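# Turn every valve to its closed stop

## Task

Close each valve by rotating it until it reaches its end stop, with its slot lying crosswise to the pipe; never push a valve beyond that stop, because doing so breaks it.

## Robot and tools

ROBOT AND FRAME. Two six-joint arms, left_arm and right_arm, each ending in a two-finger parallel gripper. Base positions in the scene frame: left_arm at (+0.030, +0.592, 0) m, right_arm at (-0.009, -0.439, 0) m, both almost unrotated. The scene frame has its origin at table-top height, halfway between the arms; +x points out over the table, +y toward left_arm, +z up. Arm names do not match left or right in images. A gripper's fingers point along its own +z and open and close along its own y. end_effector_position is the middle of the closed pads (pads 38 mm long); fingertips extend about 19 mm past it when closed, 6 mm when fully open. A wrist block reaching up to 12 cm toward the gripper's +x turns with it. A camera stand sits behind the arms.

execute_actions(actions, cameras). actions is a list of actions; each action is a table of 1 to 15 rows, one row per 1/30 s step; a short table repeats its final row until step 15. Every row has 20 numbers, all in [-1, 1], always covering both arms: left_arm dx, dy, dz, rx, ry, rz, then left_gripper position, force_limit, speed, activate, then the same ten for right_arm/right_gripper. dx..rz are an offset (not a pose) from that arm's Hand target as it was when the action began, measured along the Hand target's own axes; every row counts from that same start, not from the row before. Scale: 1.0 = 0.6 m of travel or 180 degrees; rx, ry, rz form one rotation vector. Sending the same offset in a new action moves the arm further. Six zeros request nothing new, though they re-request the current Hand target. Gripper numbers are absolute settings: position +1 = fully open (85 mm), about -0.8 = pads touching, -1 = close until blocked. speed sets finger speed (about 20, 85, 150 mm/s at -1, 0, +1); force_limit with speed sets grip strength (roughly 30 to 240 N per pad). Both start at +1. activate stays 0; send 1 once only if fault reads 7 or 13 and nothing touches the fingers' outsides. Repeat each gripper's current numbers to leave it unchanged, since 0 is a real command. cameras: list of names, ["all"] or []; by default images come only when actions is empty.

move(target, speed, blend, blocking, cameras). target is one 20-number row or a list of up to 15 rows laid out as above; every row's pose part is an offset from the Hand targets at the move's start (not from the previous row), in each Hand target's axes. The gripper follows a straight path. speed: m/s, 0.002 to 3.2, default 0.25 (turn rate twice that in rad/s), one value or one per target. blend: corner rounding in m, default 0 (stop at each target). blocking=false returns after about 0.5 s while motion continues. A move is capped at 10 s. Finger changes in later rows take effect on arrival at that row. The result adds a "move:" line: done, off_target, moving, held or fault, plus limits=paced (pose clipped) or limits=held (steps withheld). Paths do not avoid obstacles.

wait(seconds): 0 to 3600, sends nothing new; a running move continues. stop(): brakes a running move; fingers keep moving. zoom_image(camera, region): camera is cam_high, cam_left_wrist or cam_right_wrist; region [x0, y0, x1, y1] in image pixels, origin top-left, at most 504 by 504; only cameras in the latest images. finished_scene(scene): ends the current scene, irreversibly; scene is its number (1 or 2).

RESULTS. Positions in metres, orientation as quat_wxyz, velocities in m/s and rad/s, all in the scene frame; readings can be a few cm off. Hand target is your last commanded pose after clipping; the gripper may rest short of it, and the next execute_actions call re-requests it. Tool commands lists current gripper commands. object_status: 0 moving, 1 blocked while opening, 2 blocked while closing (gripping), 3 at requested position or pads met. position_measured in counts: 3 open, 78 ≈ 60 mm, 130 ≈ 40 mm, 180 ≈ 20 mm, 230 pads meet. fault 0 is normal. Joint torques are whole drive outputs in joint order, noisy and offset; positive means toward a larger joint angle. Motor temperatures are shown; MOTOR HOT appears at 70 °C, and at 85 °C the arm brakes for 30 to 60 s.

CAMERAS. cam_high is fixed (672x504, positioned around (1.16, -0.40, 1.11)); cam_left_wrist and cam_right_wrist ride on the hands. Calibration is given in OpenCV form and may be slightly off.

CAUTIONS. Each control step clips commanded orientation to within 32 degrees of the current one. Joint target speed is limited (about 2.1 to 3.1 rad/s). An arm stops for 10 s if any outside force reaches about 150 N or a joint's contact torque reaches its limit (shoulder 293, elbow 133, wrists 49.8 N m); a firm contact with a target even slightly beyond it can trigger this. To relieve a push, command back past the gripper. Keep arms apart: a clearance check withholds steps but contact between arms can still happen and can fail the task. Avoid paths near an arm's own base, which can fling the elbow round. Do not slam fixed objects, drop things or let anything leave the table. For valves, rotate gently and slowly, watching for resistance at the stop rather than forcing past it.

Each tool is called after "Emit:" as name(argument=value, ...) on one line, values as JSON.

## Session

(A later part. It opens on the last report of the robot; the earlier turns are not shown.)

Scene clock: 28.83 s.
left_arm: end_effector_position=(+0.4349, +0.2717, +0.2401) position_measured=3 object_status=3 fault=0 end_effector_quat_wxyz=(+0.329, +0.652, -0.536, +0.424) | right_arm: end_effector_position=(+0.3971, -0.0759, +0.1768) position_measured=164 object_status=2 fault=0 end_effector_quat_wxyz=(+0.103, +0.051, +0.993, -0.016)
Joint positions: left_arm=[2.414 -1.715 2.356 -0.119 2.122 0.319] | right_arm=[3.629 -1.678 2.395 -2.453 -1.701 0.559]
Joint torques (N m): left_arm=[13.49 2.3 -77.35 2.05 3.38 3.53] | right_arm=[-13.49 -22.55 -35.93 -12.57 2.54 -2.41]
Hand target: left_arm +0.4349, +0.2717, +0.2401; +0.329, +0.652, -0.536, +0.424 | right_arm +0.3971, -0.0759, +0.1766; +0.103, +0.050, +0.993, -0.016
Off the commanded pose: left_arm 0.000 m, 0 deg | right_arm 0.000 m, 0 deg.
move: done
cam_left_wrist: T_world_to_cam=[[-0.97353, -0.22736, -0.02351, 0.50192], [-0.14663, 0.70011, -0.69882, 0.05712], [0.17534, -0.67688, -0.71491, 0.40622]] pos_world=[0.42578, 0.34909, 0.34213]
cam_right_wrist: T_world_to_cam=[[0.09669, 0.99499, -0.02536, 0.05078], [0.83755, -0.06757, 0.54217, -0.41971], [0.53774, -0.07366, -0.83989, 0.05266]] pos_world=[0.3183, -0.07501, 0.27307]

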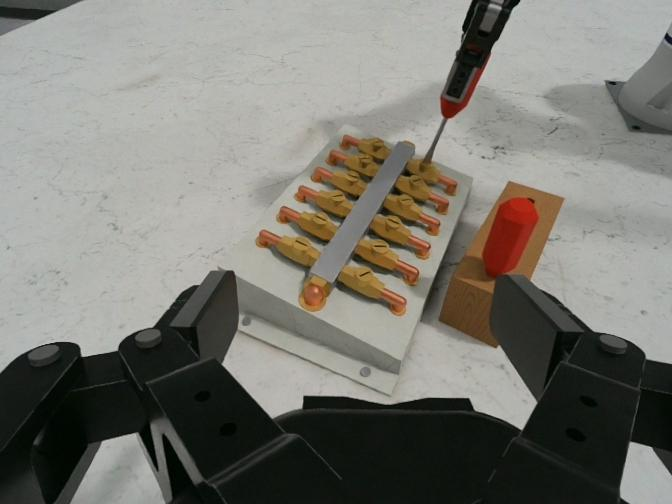

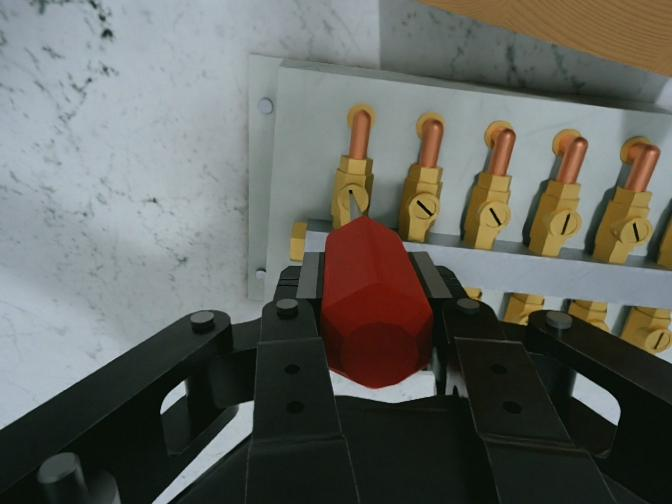

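Emit:
move(target=[[0,0,0,0,0,0,1,1,1,0,0,0,0.0030,0,0,0,-1,0,-1,0]], speed=0.05, cameras=["cam_left_wrist","cam_right_wrist"])

Emit:
zoom_image(camera="cam_right_wrist", region=[335, 180, 375, 220])

Emit:
zoom_image(camera="cam_left_wrist", region=[416, 150, 436, 170])

Scene clock: 29.53 s.
left_arm: end_effector_position=(+0.4349, +0.2717, +0.2401) position_measured=3 object_status=3 fault=0 end_effector_quat_wxyz=(+0.329, +0.652, -0.536, +0.424) | right_arm: end_effector_position=(+0.3975, -0.0759, +0.1749) position_measured=164 object_status=2 fault=0 end_effector_quat_wxyz=(+0.103, +0.050, +0.993, -0.016)
Joint positions: left_arm=[2.414 -1.715 2.356 -0.119 2.122 0.319] | right_arm=[3.629 -1.674 2.397 -2.458 -1.701 0.558]
Joint torques (N m): left_arm=[15.02 2.22 -74.95 2.53 3.23 3.67] | right_arm=[-14.77 -18.66 -34.13 -11.8 2.5 -2.73]
Hand target: left_arm +0.4349, +0.2717, +0.2401; +0.329, +0.652, -0.536, +0.424 | right_arm +0.3975, -0.0760, +0.1749; +0.103, +0.050, +0.993, -0.016
Off the commanded pose: left_arm 0.000 m, 0 deg | right_arm 0.000 m, 0 deg.
move: done
cam_left_wrist: T_world_to_cam=[[-0.97353, -0.22736, -0.02351, 0.50192], [-0.14663, 0.70011, -0.69882, 0.05712], [0.17534, -0.67688, -0.71491, 0.40622]] pos_world=[0.42578, 0.34909, 0.34213]
cam_right_wrist: T_world_to_cam=[[0.09655, 0.99501, -0.02533, 0.05083], [0.83756, -0.06747, 0.54216, -0.41902], [0.53774, -0.07356, -0.83989, 0.05085]] pos_world=[0.3187, -0.07511, 0.27117]

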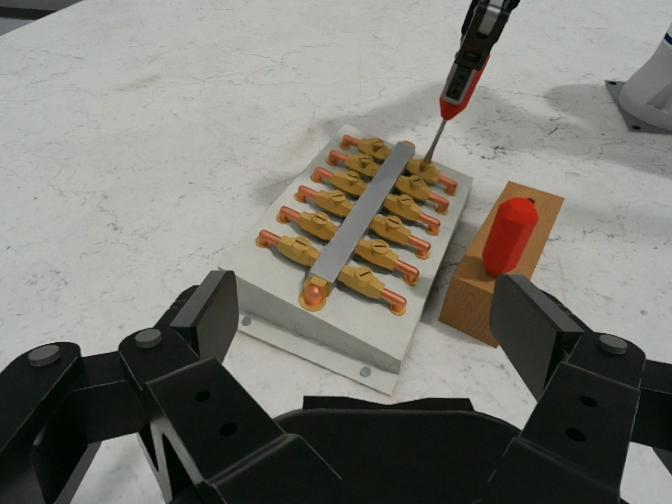

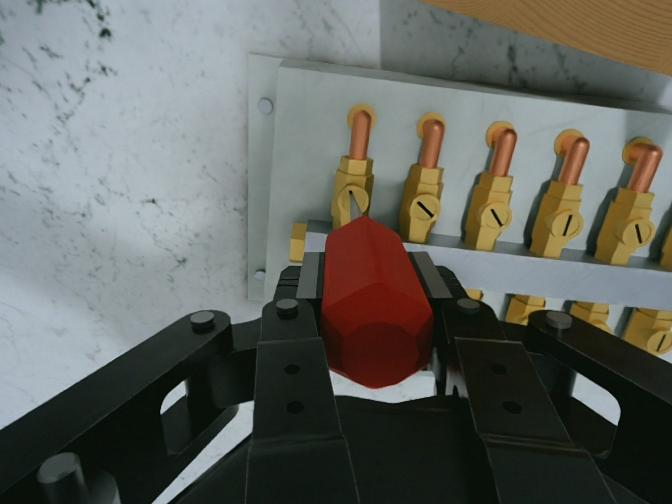

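Scaled by 12.600 from the camera's image (finer frame: 960x720).

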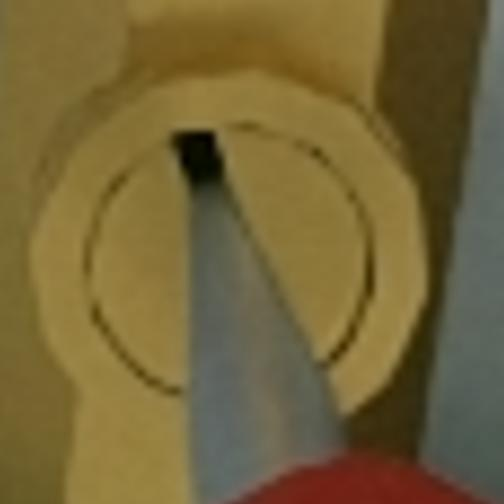

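Scaled by 25.200 from the camera's image (finer frame: 960x720).

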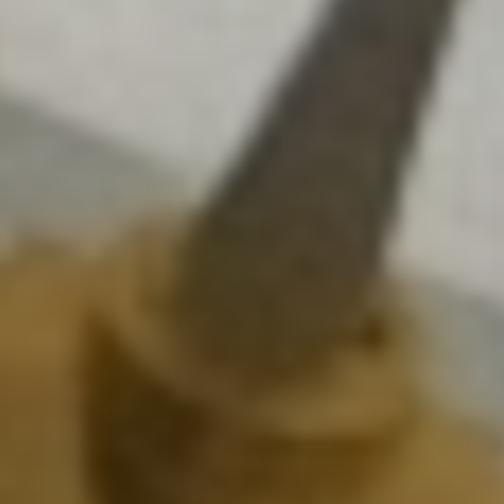

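Emit:
move(target=[[0,0,0,0,0,0,1,1,1,0,0,0,0.0012,0,0,0,-1,0,-1,0]], speed=0.03)

Emit:
move(target=[[0,0,0,0,0,0,1,1,1,0,0,0,0.001,0,0,0,-1,0,-1,0]], speed=0.03, cameras=["cam_left_wrist","cam_right_wrist"])

Emit:
zoom_image(camera="cam_right_wrist", region=[335, 180, 375, 220])

Emit:
zoom_image(camera="cam_left_wrist", region=[416, 150, 436, 170])

Scene clock: 30.40 s.
left_arm: end_effector_position=(+0.4349, +0.2717, +0.2401) position_measured=3 object_status=3 fault=0 end_effector_quat_wxyz=(+0.329, +0.652, -0.536, +0.424) | right_arm: end_effector_position=(+0.3977, -0.0759, +0.1743) position_measured=164 object_status=2 fault=0 end_effector_quat_wxyz=(+0.103, +0.050, +0.993, -0.016)
Joint positions: left_arm=[2.414 -1.715 2.356 -0.119 2.122 0.319] | right_arm=[3.629 -1.673 2.397 -2.46 -1.701 0.558]
Joint torques (N m): left_arm=[14.77 -0.44 -76.16 2.3 3.55 3.14] | right_arm=[-19.71 12.17 -12.81 -6.99 2.76 -2.43]
Hand target: left_arm +0.4349, +0.2717, +0.2401; +0.329, +0.652, -0.536, +0.424 | right_arm +0.3976, -0.0760, +0.1742; +0.103, +0.050, +0.993, -0.016
Off the commanded pose: left_arm 0.000 m, 0 deg | right_arm 0.000 m, 0 deg.
move: done

Scene clock: 30.90 s.
left_arm: end_effector_position=(+0.4349, +0.2717, +0.2401) position_measured=3 object_status=3 fault=0 end_effector_quat_wxyz=(+0.329, +0.652, -0.536, +0.424) | right_arm: end_effector_position=(+0.3978, -0.0760, +0.1737) position_measured=164 object_status=2 fault=0 end_effector_quat_wxyz=(+0.103, +0.050, +0.993, -0.016)
Joint positions: left_arm=[2.414 -1.715 2.356 -0.119 2.122 0.319] | right_arm=[3.628 -1.672 2.398 -2.461 -1.701 0.558]
Joint torques (N m): left_arm=[14.42 0.5 -76.22 2.04 3.05 3.24] | right_arm=[-23.42 29.16 7.55 -0.05 3.39 -2.51]
Hand target: left_arm +0.4349, +0.2717, +0.2401; +0.329, +0.652, -0.536, +0.424 | right_arm +0.3978, -0.0760, +0.1736; +0.103, +0.050, +0.993, -0.016
Off the commanded pose: left_arm 0.000 m, 0 deg | right_arm 0.000 m, 0 deg.
move: done
cam_left_wrist: T_world_to_cam=[[-0.97353, -0.22736, -0.02351, 0.50192], [-0.14663, 0.70011, -0.69882, 0.05712], [0.17534, -0.67688, -0.71491, 0.40622]] pos_world=[0.42578, 0.34909, 0.34213]
cam_right_wrist: T_world_to_cam=[[0.09656, 0.99501, -0.02532, 0.05087], [0.83749, -0.06747, 0.54228, -0.41863], [0.53786, -0.07357, -0.83982, 0.04961]] pos_world=[0.319, -0.07521, 0.26997]

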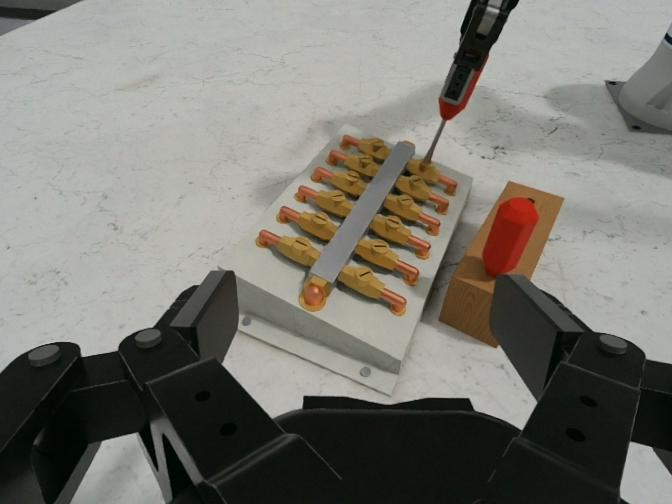

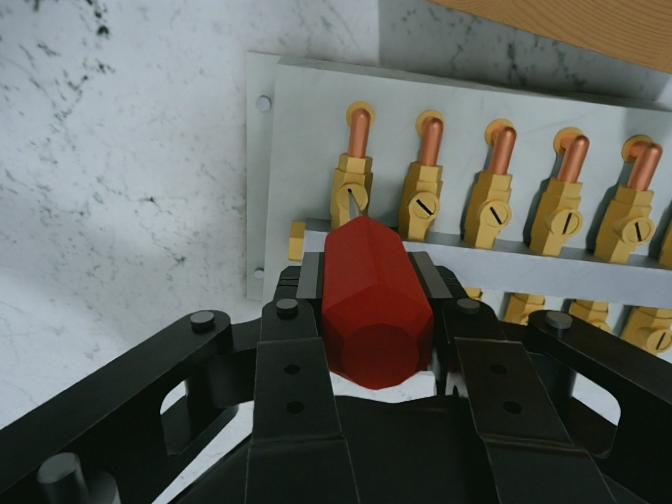

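Scaled by 12.600 from the camera's image (finer frame: 960x720).

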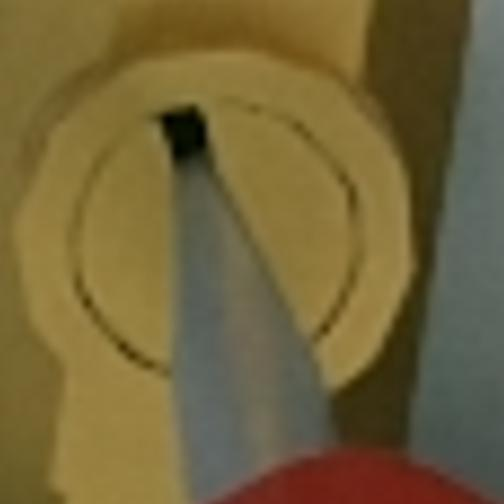

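Scaled by 25.200 from the camera's image (finer frame: 960x720).

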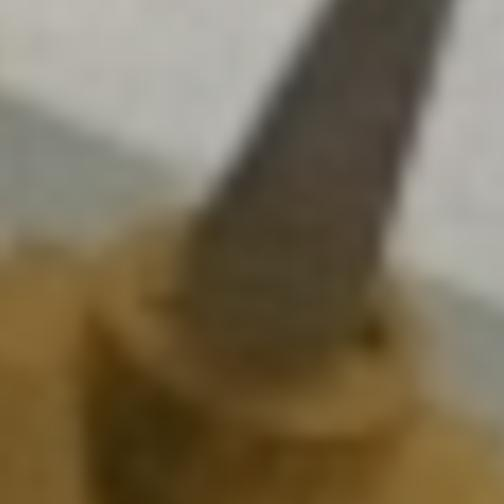

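Emit:
move(target=[[0,0,0,0,0,0,1,1,1,0,0,0,-0.0005,0,0,0,-1,0,-1,0],[0,0,0,0,0,0,1,1,1,0,-0.0004,0.0005,-0.0005,0,0,-0.0667,-1,0,-1,0]], speed=[0.05,0.1], cameras=["cam_left_wrist","cam_right_wrist"])

Emit:
zoom_image(camera="cam_right_wrist", region=[335, 180, 375, 220])

Emit:
zoom_image(camera="cam_left_wrist", region=[416, 150, 436, 170])

Scene clock: 32.90 s.
left_arm: end_effector_position=(+0.4349, +0.2717, +0.2401) position_measured=3 object_status=3 fault=0 end_effector_quat_wxyz=(+0.329, +0.652, -0.536, +0.424) | right_arm: end_effector_position=(+0.3980, -0.0757, +0.1739) position_measured=164 object_status=2 fault=0 end_effector_quat_wxyz=(+0.101, -0.054, +0.993, -0.027) end_effector_velocity=(+0.000, +0.000, +0.001) end_effector_angular_velocity=(-0.001, -0.002, +0.005)
Joint positions: left_arm=[2.414 -1.715 2.356 -0.119 2.122 0.319] | right_arm=[3.629 -1.672 2.397 -2.46 -1.701 0.349]
Joint velocities: left_arm=[within noise] | right_arm=[0.001 -0.001 0 -0.001 -0.001 -0.005]
Joint torques (N m): left_arm=[15.12 0.26 -74.71 2.23 2.95 3.02] | right_arm=[-24.13 16.18 -8.67 4.53 1.21 -3.1]
Hand target: left_arm +0.4349, +0.2717, +0.2401; +0.329, +0.652, -0.536, +0.424 | right_arm +0.3980, -0.0757, +0.1739; +0.101, -0.054, +0.993, -0.027
Off the commanded pose: left_arm 0.000 m, 0 deg | right_arm 0.000 m, 0 deg.
move: done
cam_left_wrist: T_world_to_cam=[[-0.97353, -0.22736, -0.02351, 0.50192], [-0.14663, 0.70011, -0.69882, 0.05712], [0.17534, -0.67688, -0.71491, 0.40622]] pos_world=[0.42578, 0.34909, 0.34213]
cam_right_wrist: T_world_to_cam=[[-0.108, 0.99184, -0.06774, 0.13912], [0.83622, 0.12748, 0.53337, -0.40208], [0.53765, 0.00095, -0.84317, 0.05603]] pos_world=[0.32113, -0.08678, 0.27113]

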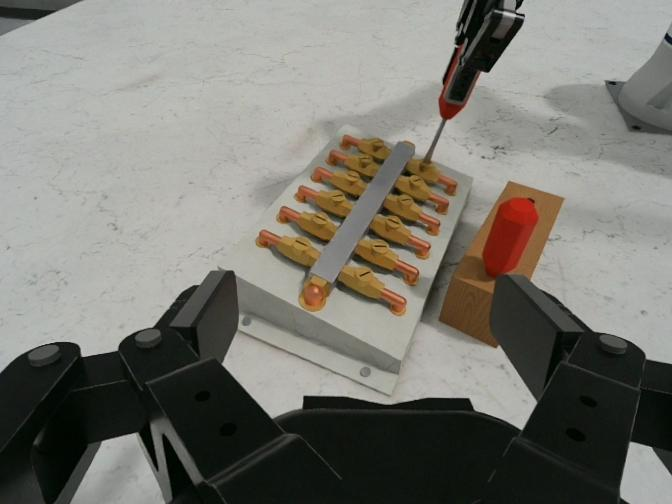

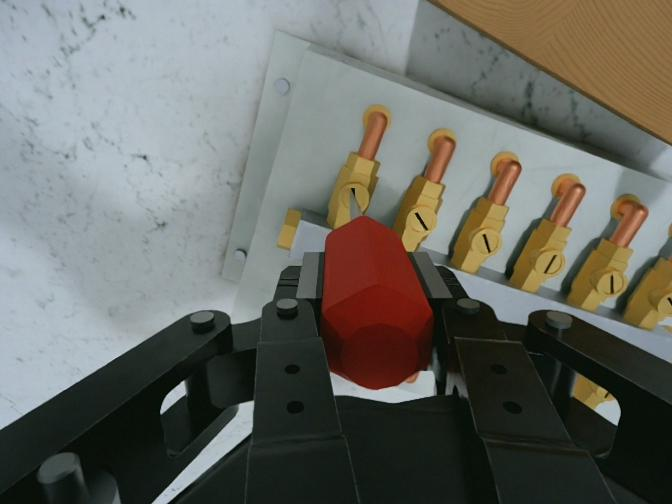

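Scaled by 12.600 from the camera's image (finer frame: 960x720).

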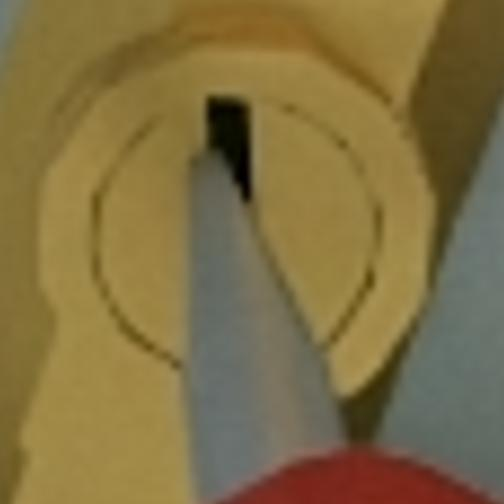

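Scaled by 25.200 from the camera's image (finer frame: 960x720).

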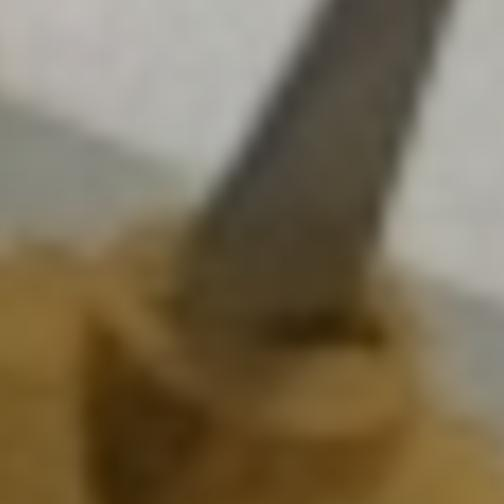

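Emit:
move(target=[[0,0,0,0,0,0,1,1,1,0,0,0,-0.0035,0,0,0,-1,0,-1,0],[0,0,0,0,0,0,1,1,1,0,0.0006,-0.0005,-0.0035,0,0,0.0833,-1,0,-1,0]], speed=[0.05,0.1], cameras=["cam_left_wrist","cam_right_wrist"])

Emit:
zoom_image(camera="cam_right_wrist", region=[335, 180, 375, 220])

Emit:
zoom_image(camera="cam_left_wrist", region=[416, 150, 436, 170])

Scene clock: 37.83 s.
left_arm: end_effector_position=(+0.4349, +0.2717, +0.2401) position_measured=3 object_status=3 fault=0 end_effector_quat_wxyz=(+0.329, +0.652, -0.536, +0.424) | right_arm: end_effector_position=(+0.3972, -0.0760, +0.1759) position_measured=164 object_status=2 fault=0 end_effector_quat_wxyz=(+0.104, +0.076, +0.992, -0.013)
Joint positions: left_arm=[2.414 -1.715 2.356 -0.119 2.122 0.319] | right_arm=[3.629 -1.676 2.396 -2.455 -1.701 0.61]
Joint torques (N m): left_arm=[13.15 0.92 -74.66 1.92 3.2 3.33] | right_arm=[4.56 -39.01 -36.83 -2.53 -2 0.84]
Hand target: left_arm +0.4349, +0.2717, +0.2401; +0.329, +0.652, -0.536, +0.424 | right_arm +0.3972, -0.0760, +0.1759; +0.104, +0.076, +0.992, -0.013
Off the commanded pose: left_arm 0.000 m, 0 deg | right_arm 0.000 m, 0 deg.
move: done
cam_left_wrist: T_world_to_cam=[[-0.97353, -0.22736, -0.02351, 0.50192], [-0.14663, 0.70011, -0.69882, 0.05712], [0.17534, -0.67688, -0.71491, 0.40622]] pos_world=[0.42578, 0.34909, 0.34213]
cam_right_wrist: T_world_to_cam=[[0.14689, 0.98904, -0.01463, 0.02858], [0.83172, -0.11549, 0.54305, -0.42091], [0.53541, -0.09194, -0.83957, 0.05132]] pos_world=[0.3184, -0.07217, 0.27208]

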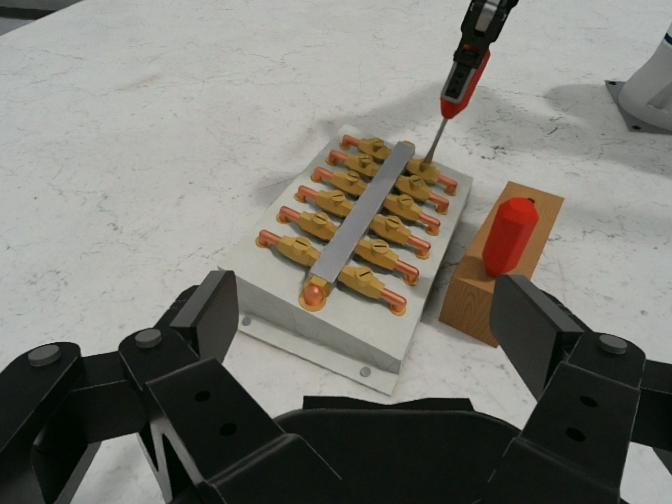

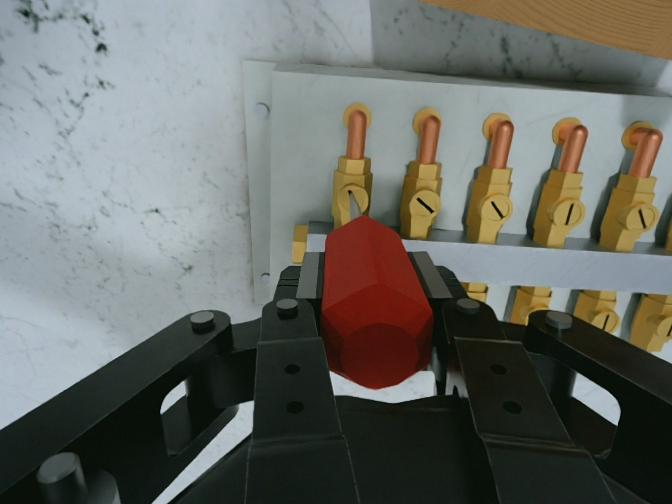

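Scaled by 12.600 from the camera's image (finer frame: 960x720).

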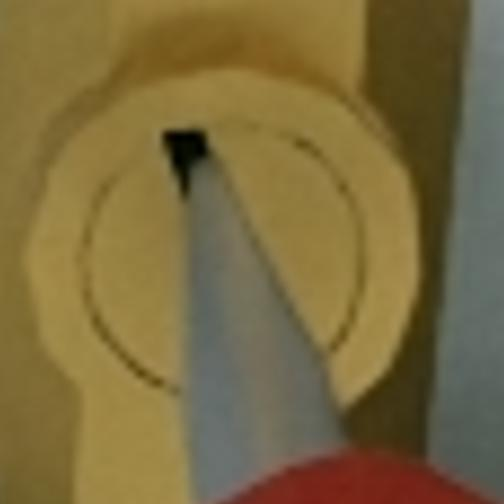

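Scaled by 25.200 from the camera's image (finer frame: 960x720).

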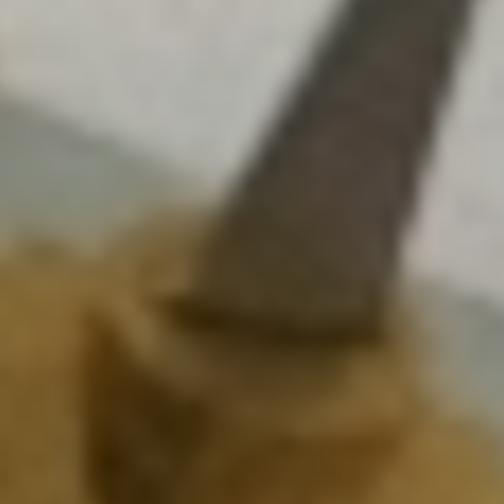

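Emit:
move(target=[[0,0,0,0,0,0,1,1,1,0,-0.00015,-0.0005,0,0,0,-0.0222,-1,0,-1,0],[0,0,0,0,0,0,1,1,1,0,-0.00015,-0.0005,0.0014,0,0,-0.0222,-1,0,-1,0]], speed=[0.05,0.05], cameras=["cam_left_wrist","cam_right_wrist"])

Emit:
zoom_image(camera="cam_right_wrist", region=[335, 180, 375, 220])

Emit:
zoom_image(camera="cam_left_wrist", region=[416, 150, 436, 170])

Scene clock: 39.37 s.
left_arm: end_effector_position=(+0.4349, +0.2717, +0.2401) position_measured=3 object_status=3 fault=0 end_effector_quat_wxyz=(+0.329, +0.652, -0.536, +0.424) | right_arm: end_effector_position=(+0.3974, -0.0763, +0.1752) position_measured=164 object_status=2 fault=0 end_effector_quat_wxyz=(+0.103, +0.042, +0.994, -0.017)
Joint positions: left_arm=[2.414 -1.715 2.356 -0.119 2.122 0.319] | right_arm=[3.628 -1.675 2.397 -2.457 -1.701 0.54]
Joint torques (N m): left_arm=[14.76 0.68 -75.01 2.67 3.36 2.96] | right_arm=[-14.49 -18.06 -35.59 -11.9 1.98 -2.7]
Hand target: left_arm +0.4349, +0.2717, +0.2401; +0.329, +0.652, -0.536, +0.424 | right_arm +0.3974, -0.0763, +0.1751; +0.103, +0.042, +0.994, -0.017
Off the commanded pose: left_arm 0.000 m, 0 deg | right_arm 0.000 m, 0 deg.
move: done
cam_left_wrist: T_world_to_cam=[[-0.97353, -0.22736, -0.02351, 0.50192], [-0.14663, 0.70011, -0.69882, 0.05712], [0.17534, -0.67688, -0.71491, 0.40622]] pos_world=[0.42578, 0.34909, 0.34213]
cam_right_wrist: T_world_to_cam=[[0.07961, 0.9964, -0.02898, 0.05878], [0.83895, -0.05127, 0.54179, -0.41843], [0.53836, -0.06744, -0.84001, 0.05138]] pos_world=[0.3187, -0.07656, 0.27157]

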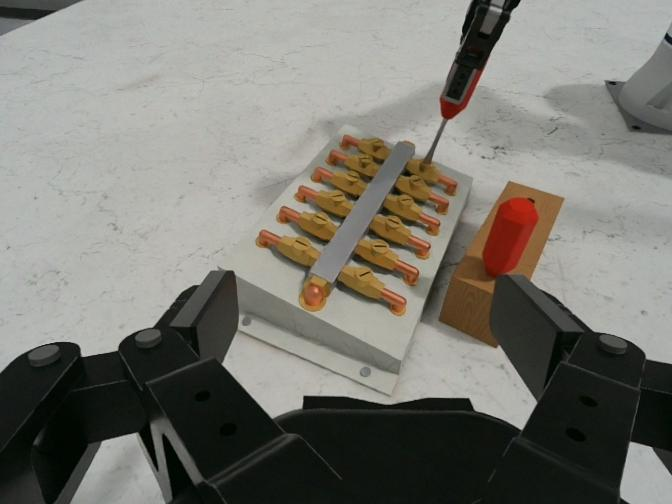

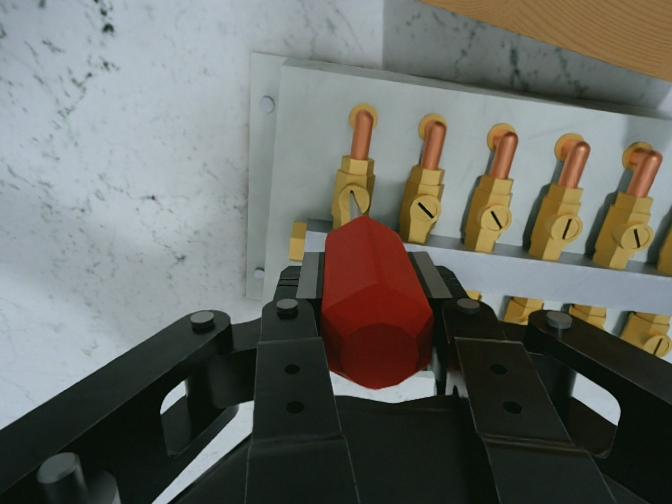

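Scaled by 12.600 from the camera's image (finer frame: 960x720).

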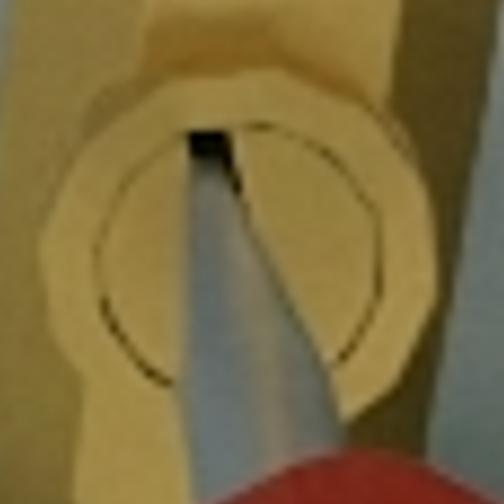

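Scaled by 25.200 from the camera's image (finer frame: 960x720).

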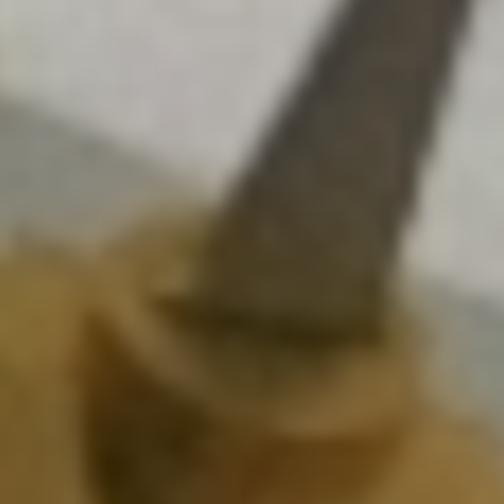

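Emit:
move(target=[[0,0,0,0,0,0,1,1,1,0,-0.0014,0.0007,0,0,0,0,-1,0,-1,0],[0,0,0,0,0,0,1,1,1,0,-0.0014,0.0007,0.0012,0,0,0,-1,0,-1,0]], speed=[0.03,0.03], cameras=["cam_left_wrist","cam_right_wrist"])

Emit:
zoom_image(camera="cam_right_wrist", region=[335, 180, 375, 220])

Emit:
zoom_image(camera="cam_left_wrist", region=[416, 150, 436, 170])

Scene clock: 40.10 s.
left_arm: end_effector_position=(+0.4349, +0.2717, +0.2401) position_measured=3 object_status=3 fault=0 end_effector_quat_wxyz=(+0.329, +0.652, -0.536, +0.424) | right_arm: end_effector_position=(+0.3984, -0.0760, +0.1746) position_measured=164 object_status=2 fault=0 end_effector_quat_wxyz=(+0.103, +0.042, +0.994, -0.017)
Joint positions: left_arm=[2.414 -1.715 2.356 -0.119 2.122 0.319] | right_arm=[3.628 -1.673 2.396 -2.459 -1.701 0.54]
Joint torques (N m): left_arm=[15.42 1.72 -74.92 2.36 3.63 2.54] | right_arm=[-13.34 -15.95 -50.77 -12.18 1.96 -2.64]
Hand target: left_arm +0.4349, +0.2717, +0.2401; +0.329, +0.652, -0.536, +0.424 | right_arm +0.3984, -0.0760, +0.1746; +0.103, +0.042, +0.994, -0.017
Off the commanded pose: left_arm 0.000 m, 0 deg | right_arm 0.000 m, 0 deg.
move: done
cam_left_wrist: T_world_to_cam=[[-0.97353, -0.22736, -0.02351, 0.50192], [-0.14663, 0.70011, -0.69882, 0.05712], [0.17534, -0.67688, -0.71491, 0.40622]] pos_world=[0.42578, 0.34909, 0.34213]
cam_right_wrist: T_world_to_cam=[[0.07938, 0.99642, -0.02901, 0.05837], [0.83896, -0.05106, 0.54178, -0.41891], [0.53836, -0.06734, -0.84002, 0.05037]] pos_world=[0.3197, -0.07616, 0.27097]

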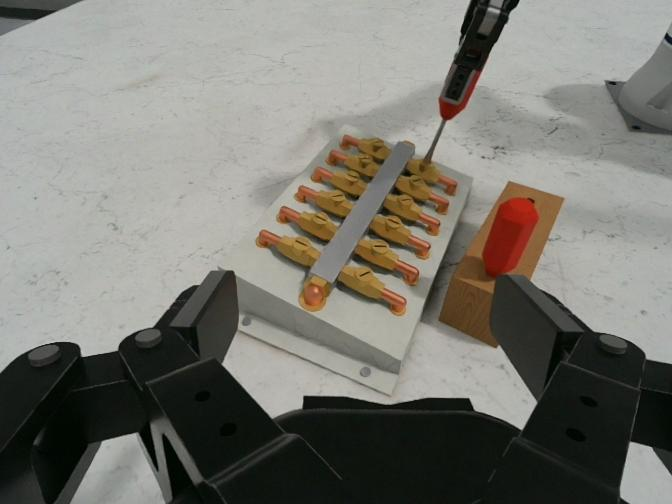

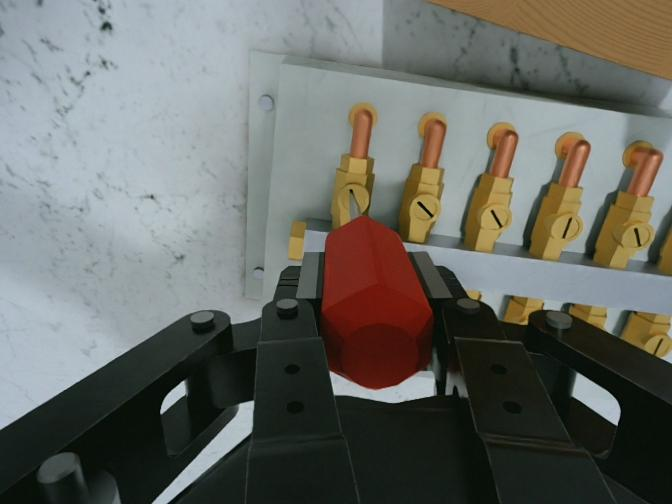

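Scaled by 12.600 from the camera's image (finer frame: 960x720).

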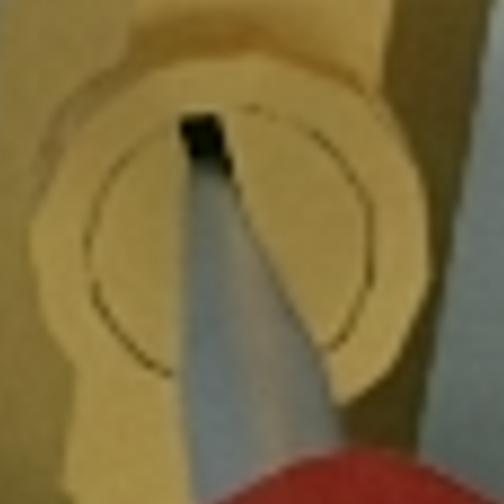

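Scaled by 25.200 from the camera's image (finer frame: 960x720).

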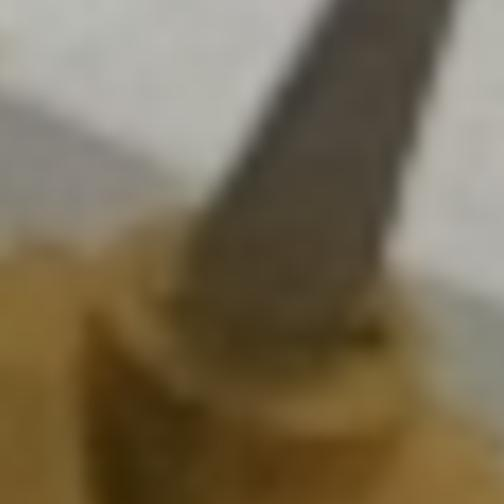

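Emit:
move(target=[[0,0,0,0,0,0,1,1,1,0,0,0,0.0008,0,0,0,-1,0,-1,0]], speed=[0.03], cameras=["cam_left_wrist","cam_right_wrist"])

Emit:
zoom_image(camera="cam_right_wrist", region=[335, 180, 375, 220])

Emit:
zoom_image(camera="cam_left_wrist", region=[416, 150, 436, 170])

Scene clock: 40.73 s.
left_arm: end_effector_position=(+0.4349, +0.2717, +0.2401) position_measured=3 object_status=3 fault=0 end_effector_quat_wxyz=(+0.329, +0.652, -0.536, +0.424) | right_arm: end_effector_position=(+0.3986, -0.0760, +0.1741) position_measured=164 object_status=2 fault=0 end_effector_quat_wxyz=(+0.103, +0.042, +0.994, -0.017)
Joint positions: left_arm=[2.414 -1.715 2.356 -0.119 2.122 0.319] | right_arm=[3.628 -1.672 2.396 -2.46 -1.701 0.539]
Joint torques (N m): left_arm=[13.32 -0.3 -74.95 2.29 3.55 2.8] | right_arm=[-15.73 -14.21 -30.9 -10.91 2.13 -2.8]
Hand target: left_arm +0.4349, +0.2717, +0.2401; +0.329, +0.652, -0.536, +0.424 | right_arm +0.3985, -0.0760, +0.1741; +0.103, +0.042, +0.994, -0.017
Off the commanded pose: left_arm 0.000 m, 0 deg | right_arm 0.000 m, 0 deg.
move: done
cam_left_wrist: T_world_to_cam=[[-0.97353, -0.22736, -0.02351, 0.50192], [-0.14663, 0.70011, -0.69882, 0.05712], [0.17534, -0.67688, -0.71491, 0.40622]] pos_world=[0.42578, 0.34909, 0.34213]
cam_right_wrist: T_world_to_cam=[[0.07938, 0.99642, -0.029, 0.05844], [0.83896, -0.05106, 0.54178, -0.41873], [0.53836, -0.06734, -0.84002, 0.04989]] pos_world=[0.3198, -0.07626, 0.27047]

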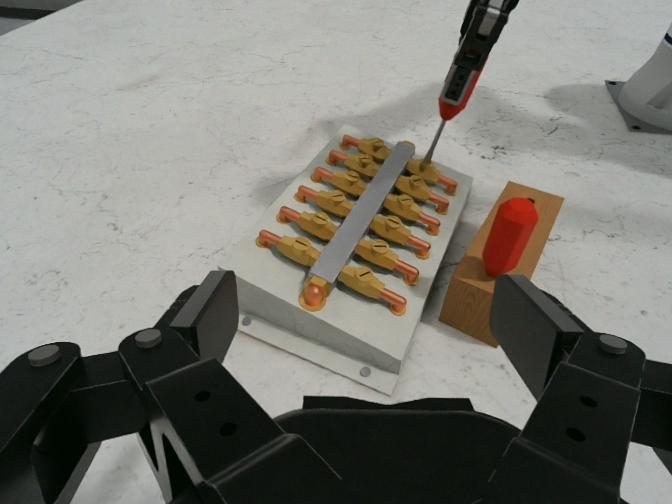

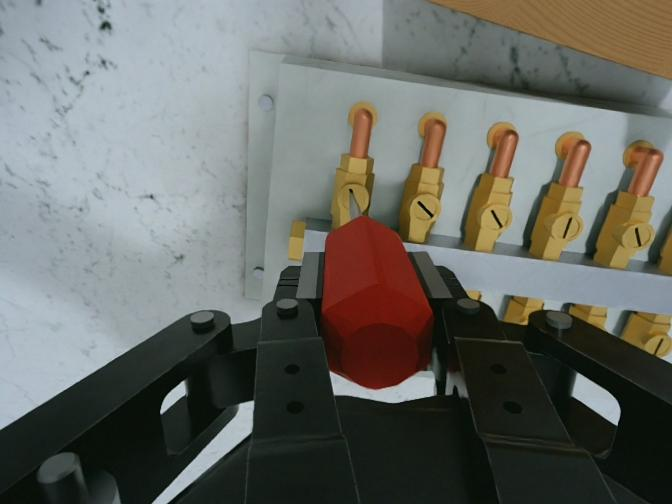

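Scaled by 12.600 from the camera's image (finer frame: 960x720).

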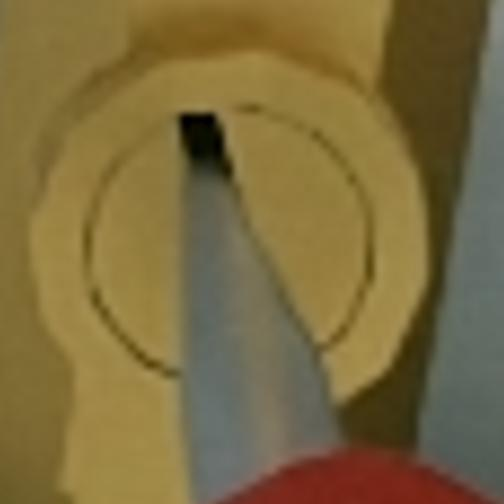

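Scaled by 25.200 from the camera's image (finer frame: 960x720).

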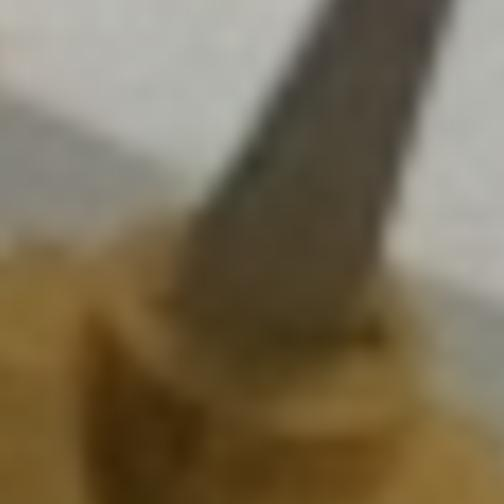

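Emit:
move(target=[[0,0,0,0,0,0,1,1,1,0,0,0,0.001,0,0,0,-1,0,-1,0]], speed=[0.03])

Emit:
move(target=[[0,0,0,0,0,0,1,1,1,0,0,0,0.0008,0,0,0,-1,0,-1,0]], speed=[0.03], cameras=["cam_right_wrist"])

Emit:
zoom_image(camera="cam_right_wrist", region=[335, 180, 375, 220])

Scene clock: 41.37 s.
left_arm: end_effector_position=(+0.4349, +0.2717, +0.2401) position_measured=3 object_status=3 fault=0 end_effector_quat_wxyz=(+0.329, +0.652, -0.536, +0.424) | right_arm: end_effector_position=(+0.3987, -0.0760, +0.1736) position_measured=164 object_status=2 fault=0 end_effector_quat_wxyz=(+0.103, +0.042, +0.994, -0.017)
Joint positions: left_arm=[2.414 -1.715 2.356 -0.119 2.122 0.319] | right_arm=[3.628 -1.671 2.397 -2.462 -1.7 0.539]
Joint torques (N m): left_arm=[14.74 -0.75 -74.58 2.08 2.74 3.12] | right_arm=[-16.72 -4.86 -24.41 -8.88 2.66 -3.15]
Hand target: left_arm +0.4349, +0.2717, +0.2401; +0.329, +0.652, -0.536, +0.424 | right_arm +0.3987, -0.0760, +0.1735; +0.103, +0.042, +0.994, -0.017
Off the commanded pose: left_arm 0.000 m, 0 deg | right_arm 0.000 m, 0 deg.
move: done

Scene clock: 41.87 s.
left_arm: end_effector_position=(+0.4349, +0.2717, +0.2401) position_measured=3 object_status=3 fault=0 end_effector_quat_wxyz=(+0.329, +0.652, -0.536, +0.424) | right_arm: end_effector_position=(+0.3988, -0.0760, +0.1731) position_measured=164 object_status=2 fault=0 end_effector_quat_wxyz=(+0.103, +0.042, +0.994, -0.017)
Joint positions: left_arm=[2.414 -1.715 2.356 -0.119 2.122 0.319] | right_arm=[3.627 -1.67 2.397 -2.463 -1.7 0.539]
Joint torques (N m): left_arm=[16.84 0.37 -74.59 2.37 2.83 3.33] | right_arm=[-18.29 1.91 -17.23 -7.4 2.83 -3.04]
Hand target: left_arm +0.4349, +0.2717, +0.2401; +0.329, +0.652, -0.536, +0.424 | right_arm +0.3988, -0.0761, +0.1730; +0.103, +0.042, +0.994, -0.017
Off the commanded pose: left_arm 0.000 m, 0 deg | right_arm 0.000 m, 0 deg.
move: done
cam_right_wrist: T_world_to_cam=[[0.07938, 0.99642, -0.02901, 0.0584], [0.83896, -0.05106, 0.54178, -0.41836], [0.53836, -0.06734, -0.84002, 0.04894]] pos_world=[0.32, -0.07626, 0.26947]

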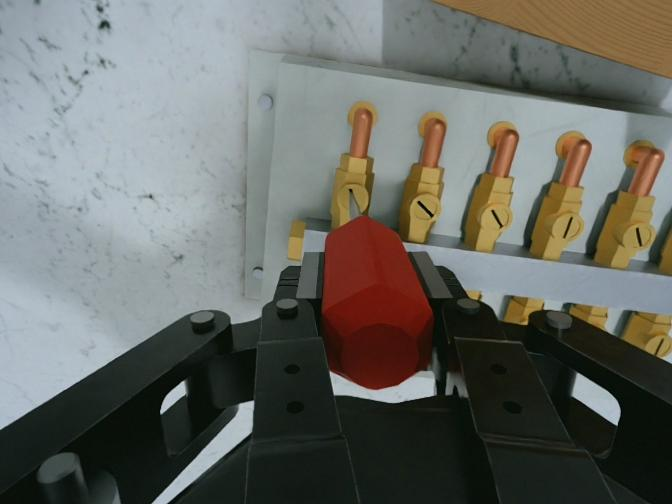

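Scaled by 12.600 from the camera's image (finer frame: 960x720).

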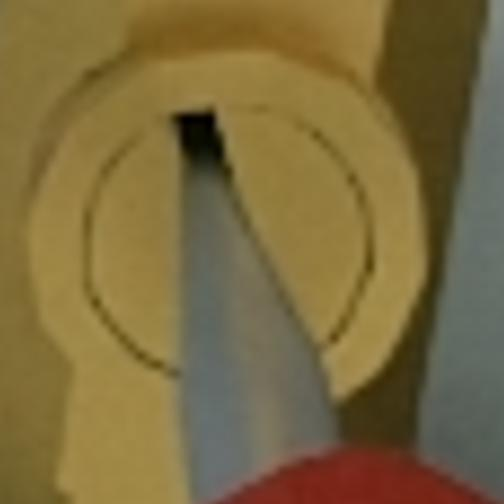

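Emit:
move(target=[[0,0,0,0,0,0,1,1,1,0,-0.00027,0.00096,0,0,0,-0.0833,-1,0,-1,0]], speed=[0.1], cameras=["cam_left_wrist","cam_right_wrist"])

Emit:
zoom_image(camera="cam_right_wrist", region=[335, 180, 375, 220])

Emit:
zoom_image(camera="cam_left_wrist", region=[416, 150, 436, 170])

Scene clock: 45.60 s.
left_arm: end_effector_position=(+0.4349, +0.2717, +0.2401) position_measured=3 object_status=3 fault=0 end_effector_quat_wxyz=(+0.329, +0.652, -0.536, +0.424) | right_arm: end_effector_position=(+0.3989, -0.0755, +0.1731) position_measured=164 object_status=2 fault=0 end_effector_quat_wxyz=(+0.100, -0.088, +0.991, -0.030)
Joint positions: left_arm=[2.414 -1.715 2.356 -0.119 2.122 0.319] | right_arm=[3.628 -1.669 2.396 -2.463 -1.701 0.279]
Joint torques (N m): left_arm=[14.3 0.92 -75.77 1.91 3.57 3.18] | right_arm=[-20.94 -4.95 -31.54 0.7 -1.82 -3.37]
Hand target: left_arm +0.4349, +0.2717, +0.2401; +0.329, +0.652, -0.536, +0.424 | right_arm +0.3990, -0.0755, +0.1731; +0.100, -0.088, +0.991, -0.030
Off the commanded pose: left_arm 0.000 m, 0 deg | right_arm 0.000 m, 0 deg.
move: done
cam_left_wrist: T_world_to_cam=[[-0.97353, -0.22736, -0.02351, 0.50192], [-0.14663, 0.70011, -0.69882, 0.05712], [0.17534, -0.67688, -0.71491, 0.40622]] pos_world=[0.42578, 0.34909, 0.34213]
cam_right_wrist: T_world_to_cam=[[-0.17552, 0.98111, -0.08131, 0.16743], [0.82688, 0.19175, 0.52867, -0.3931], [0.53428, 0.02556, -0.84492, 0.05832]] pos_world=[0.32328, -0.09038, 0.27071]

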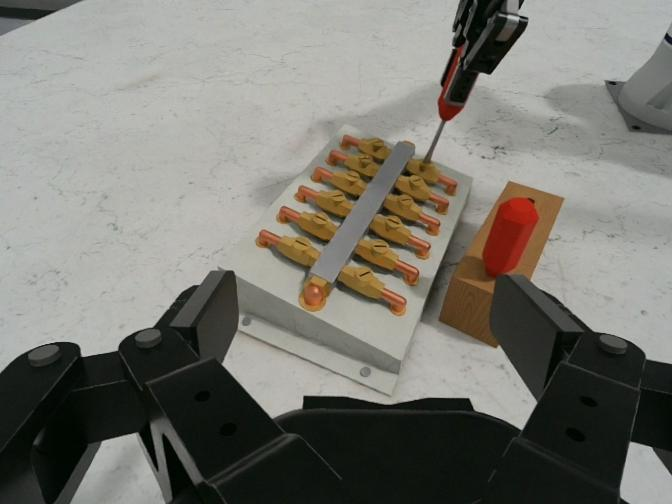

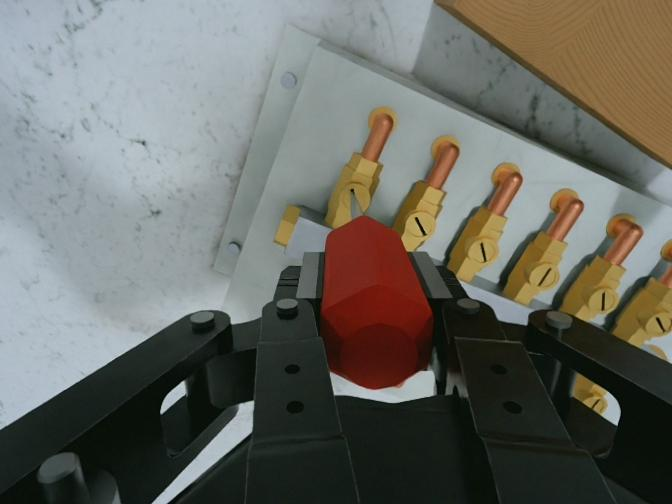

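Scaled by 12.600 from the camera's image (finer frame: 960x720).

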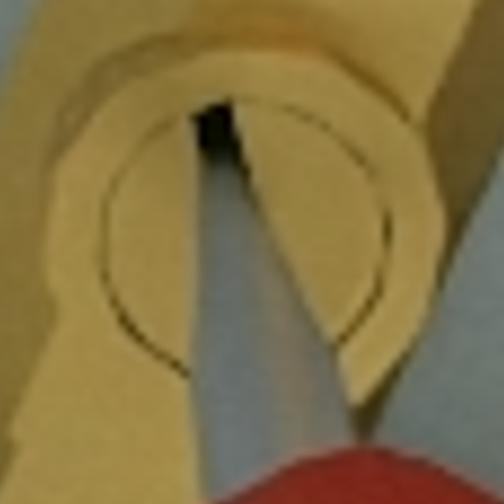

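Scaled by 25.200 from the camera's image (finer frame: 960x720).

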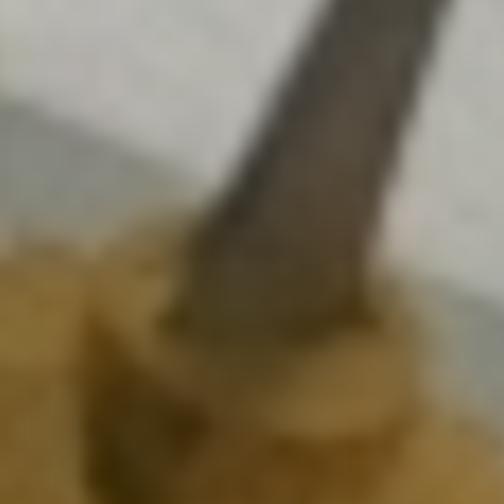

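Emit:
move(target=[[0,0,0,0,0,0,1,1,1,0,0.0007,0.0022,0.0003,0,0,-0.1111,-1,0,-1,0]], speed=[0.12], cameras=["cam_left_wrist","cam_right_wrist"])

Emit:
zoom_image(camera="cam_right_wrist", region=[335, 180, 375, 220])

Emit:
zoom_image(camera="cam_left_wrist", region=[416, 150, 436, 170])

Scene clock: 48.07 s.
left_arm: end_effector_position=(+0.4349, +0.2717, +0.2401) position_measured=3 object_status=3 fault=0 end_effector_quat_wxyz=(+0.329, +0.652, -0.536, +0.424) | right_arm: end_effector_position=(+0.3984, -0.0742, +0.1727) position_measured=164 object_status=2 fault=0 end_effector_quat_wxyz=(+0.093, -0.259, +0.960, -0.047)
Joint positions: left_arm=[2.414 -1.715 2.356 -0.119 2.122 0.319] | right_arm=[3.631 -1.667 2.396 -2.463 -1.701 -0.068]
Joint torques (N m): left_arm=[14.74 1.52 -74.74 2.1 3.63 3.03] | right_arm=[-23.01 -5.58 -18.84 -4.75 -3.65 -2.79]
Hand target: left_arm +0.4349, +0.2717, +0.2401; +0.329, +0.652, -0.536, +0.424 | right_arm +0.3984, -0.0743, +0.1727; +0.093, -0.259, +0.960, -0.047
Off the commanded pose: left_arm 0.000 m, 0 deg | right_arm 0.000 m, 0 deg.
move: done
cam_left_wrist: T_world_to_cam=[[-0.97353, -0.22736, -0.02351, 0.50192], [-0.14663, 0.70011, -0.69882, 0.05712], [0.17534, -0.67688, -0.71491, 0.40622]] pos_world=[0.42578, 0.34909, 0.34213]
cam_right_wrist: T_world_to_cam=[[-0.49433, 0.85756, -0.14224, 0.2944], [0.71618, 0.49452, 0.49249, -0.31984], [0.49267, 0.14158, -0.85862, 0.08581]] pos_world=[0.33231, -0.10645, 0.27307]

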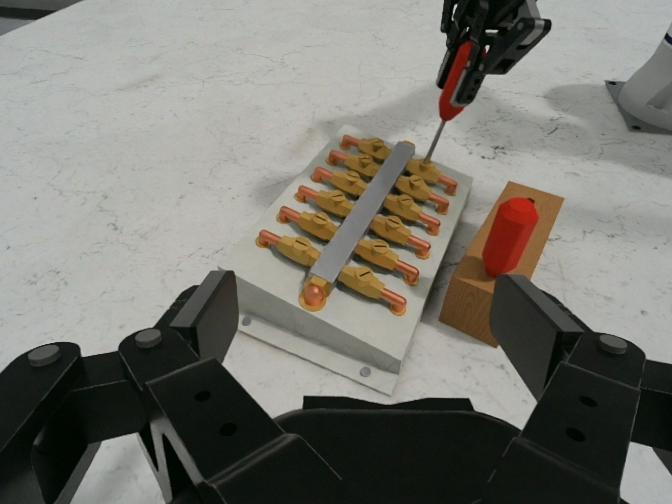

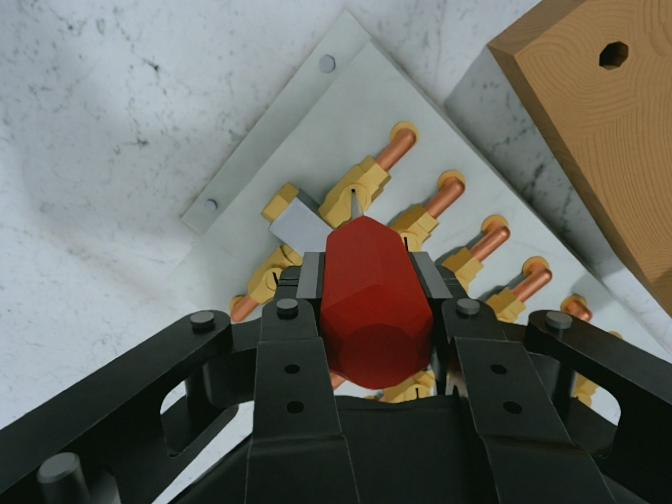

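Scaled by 12.600 from the camera's image (finer frame: 960x720).

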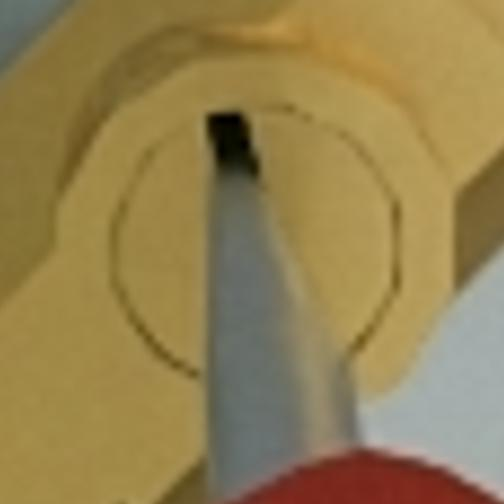

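Scaled by 25.200 from the camera's image (finer frame: 960x720).

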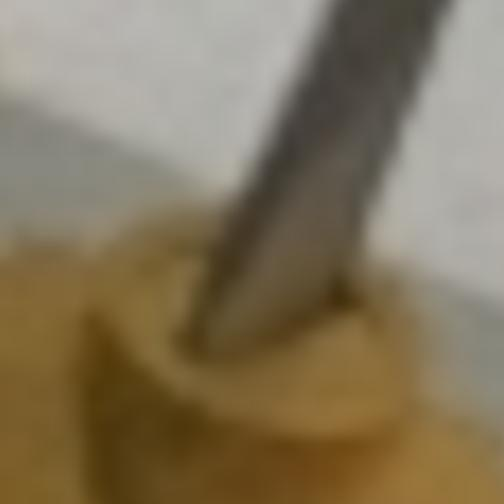

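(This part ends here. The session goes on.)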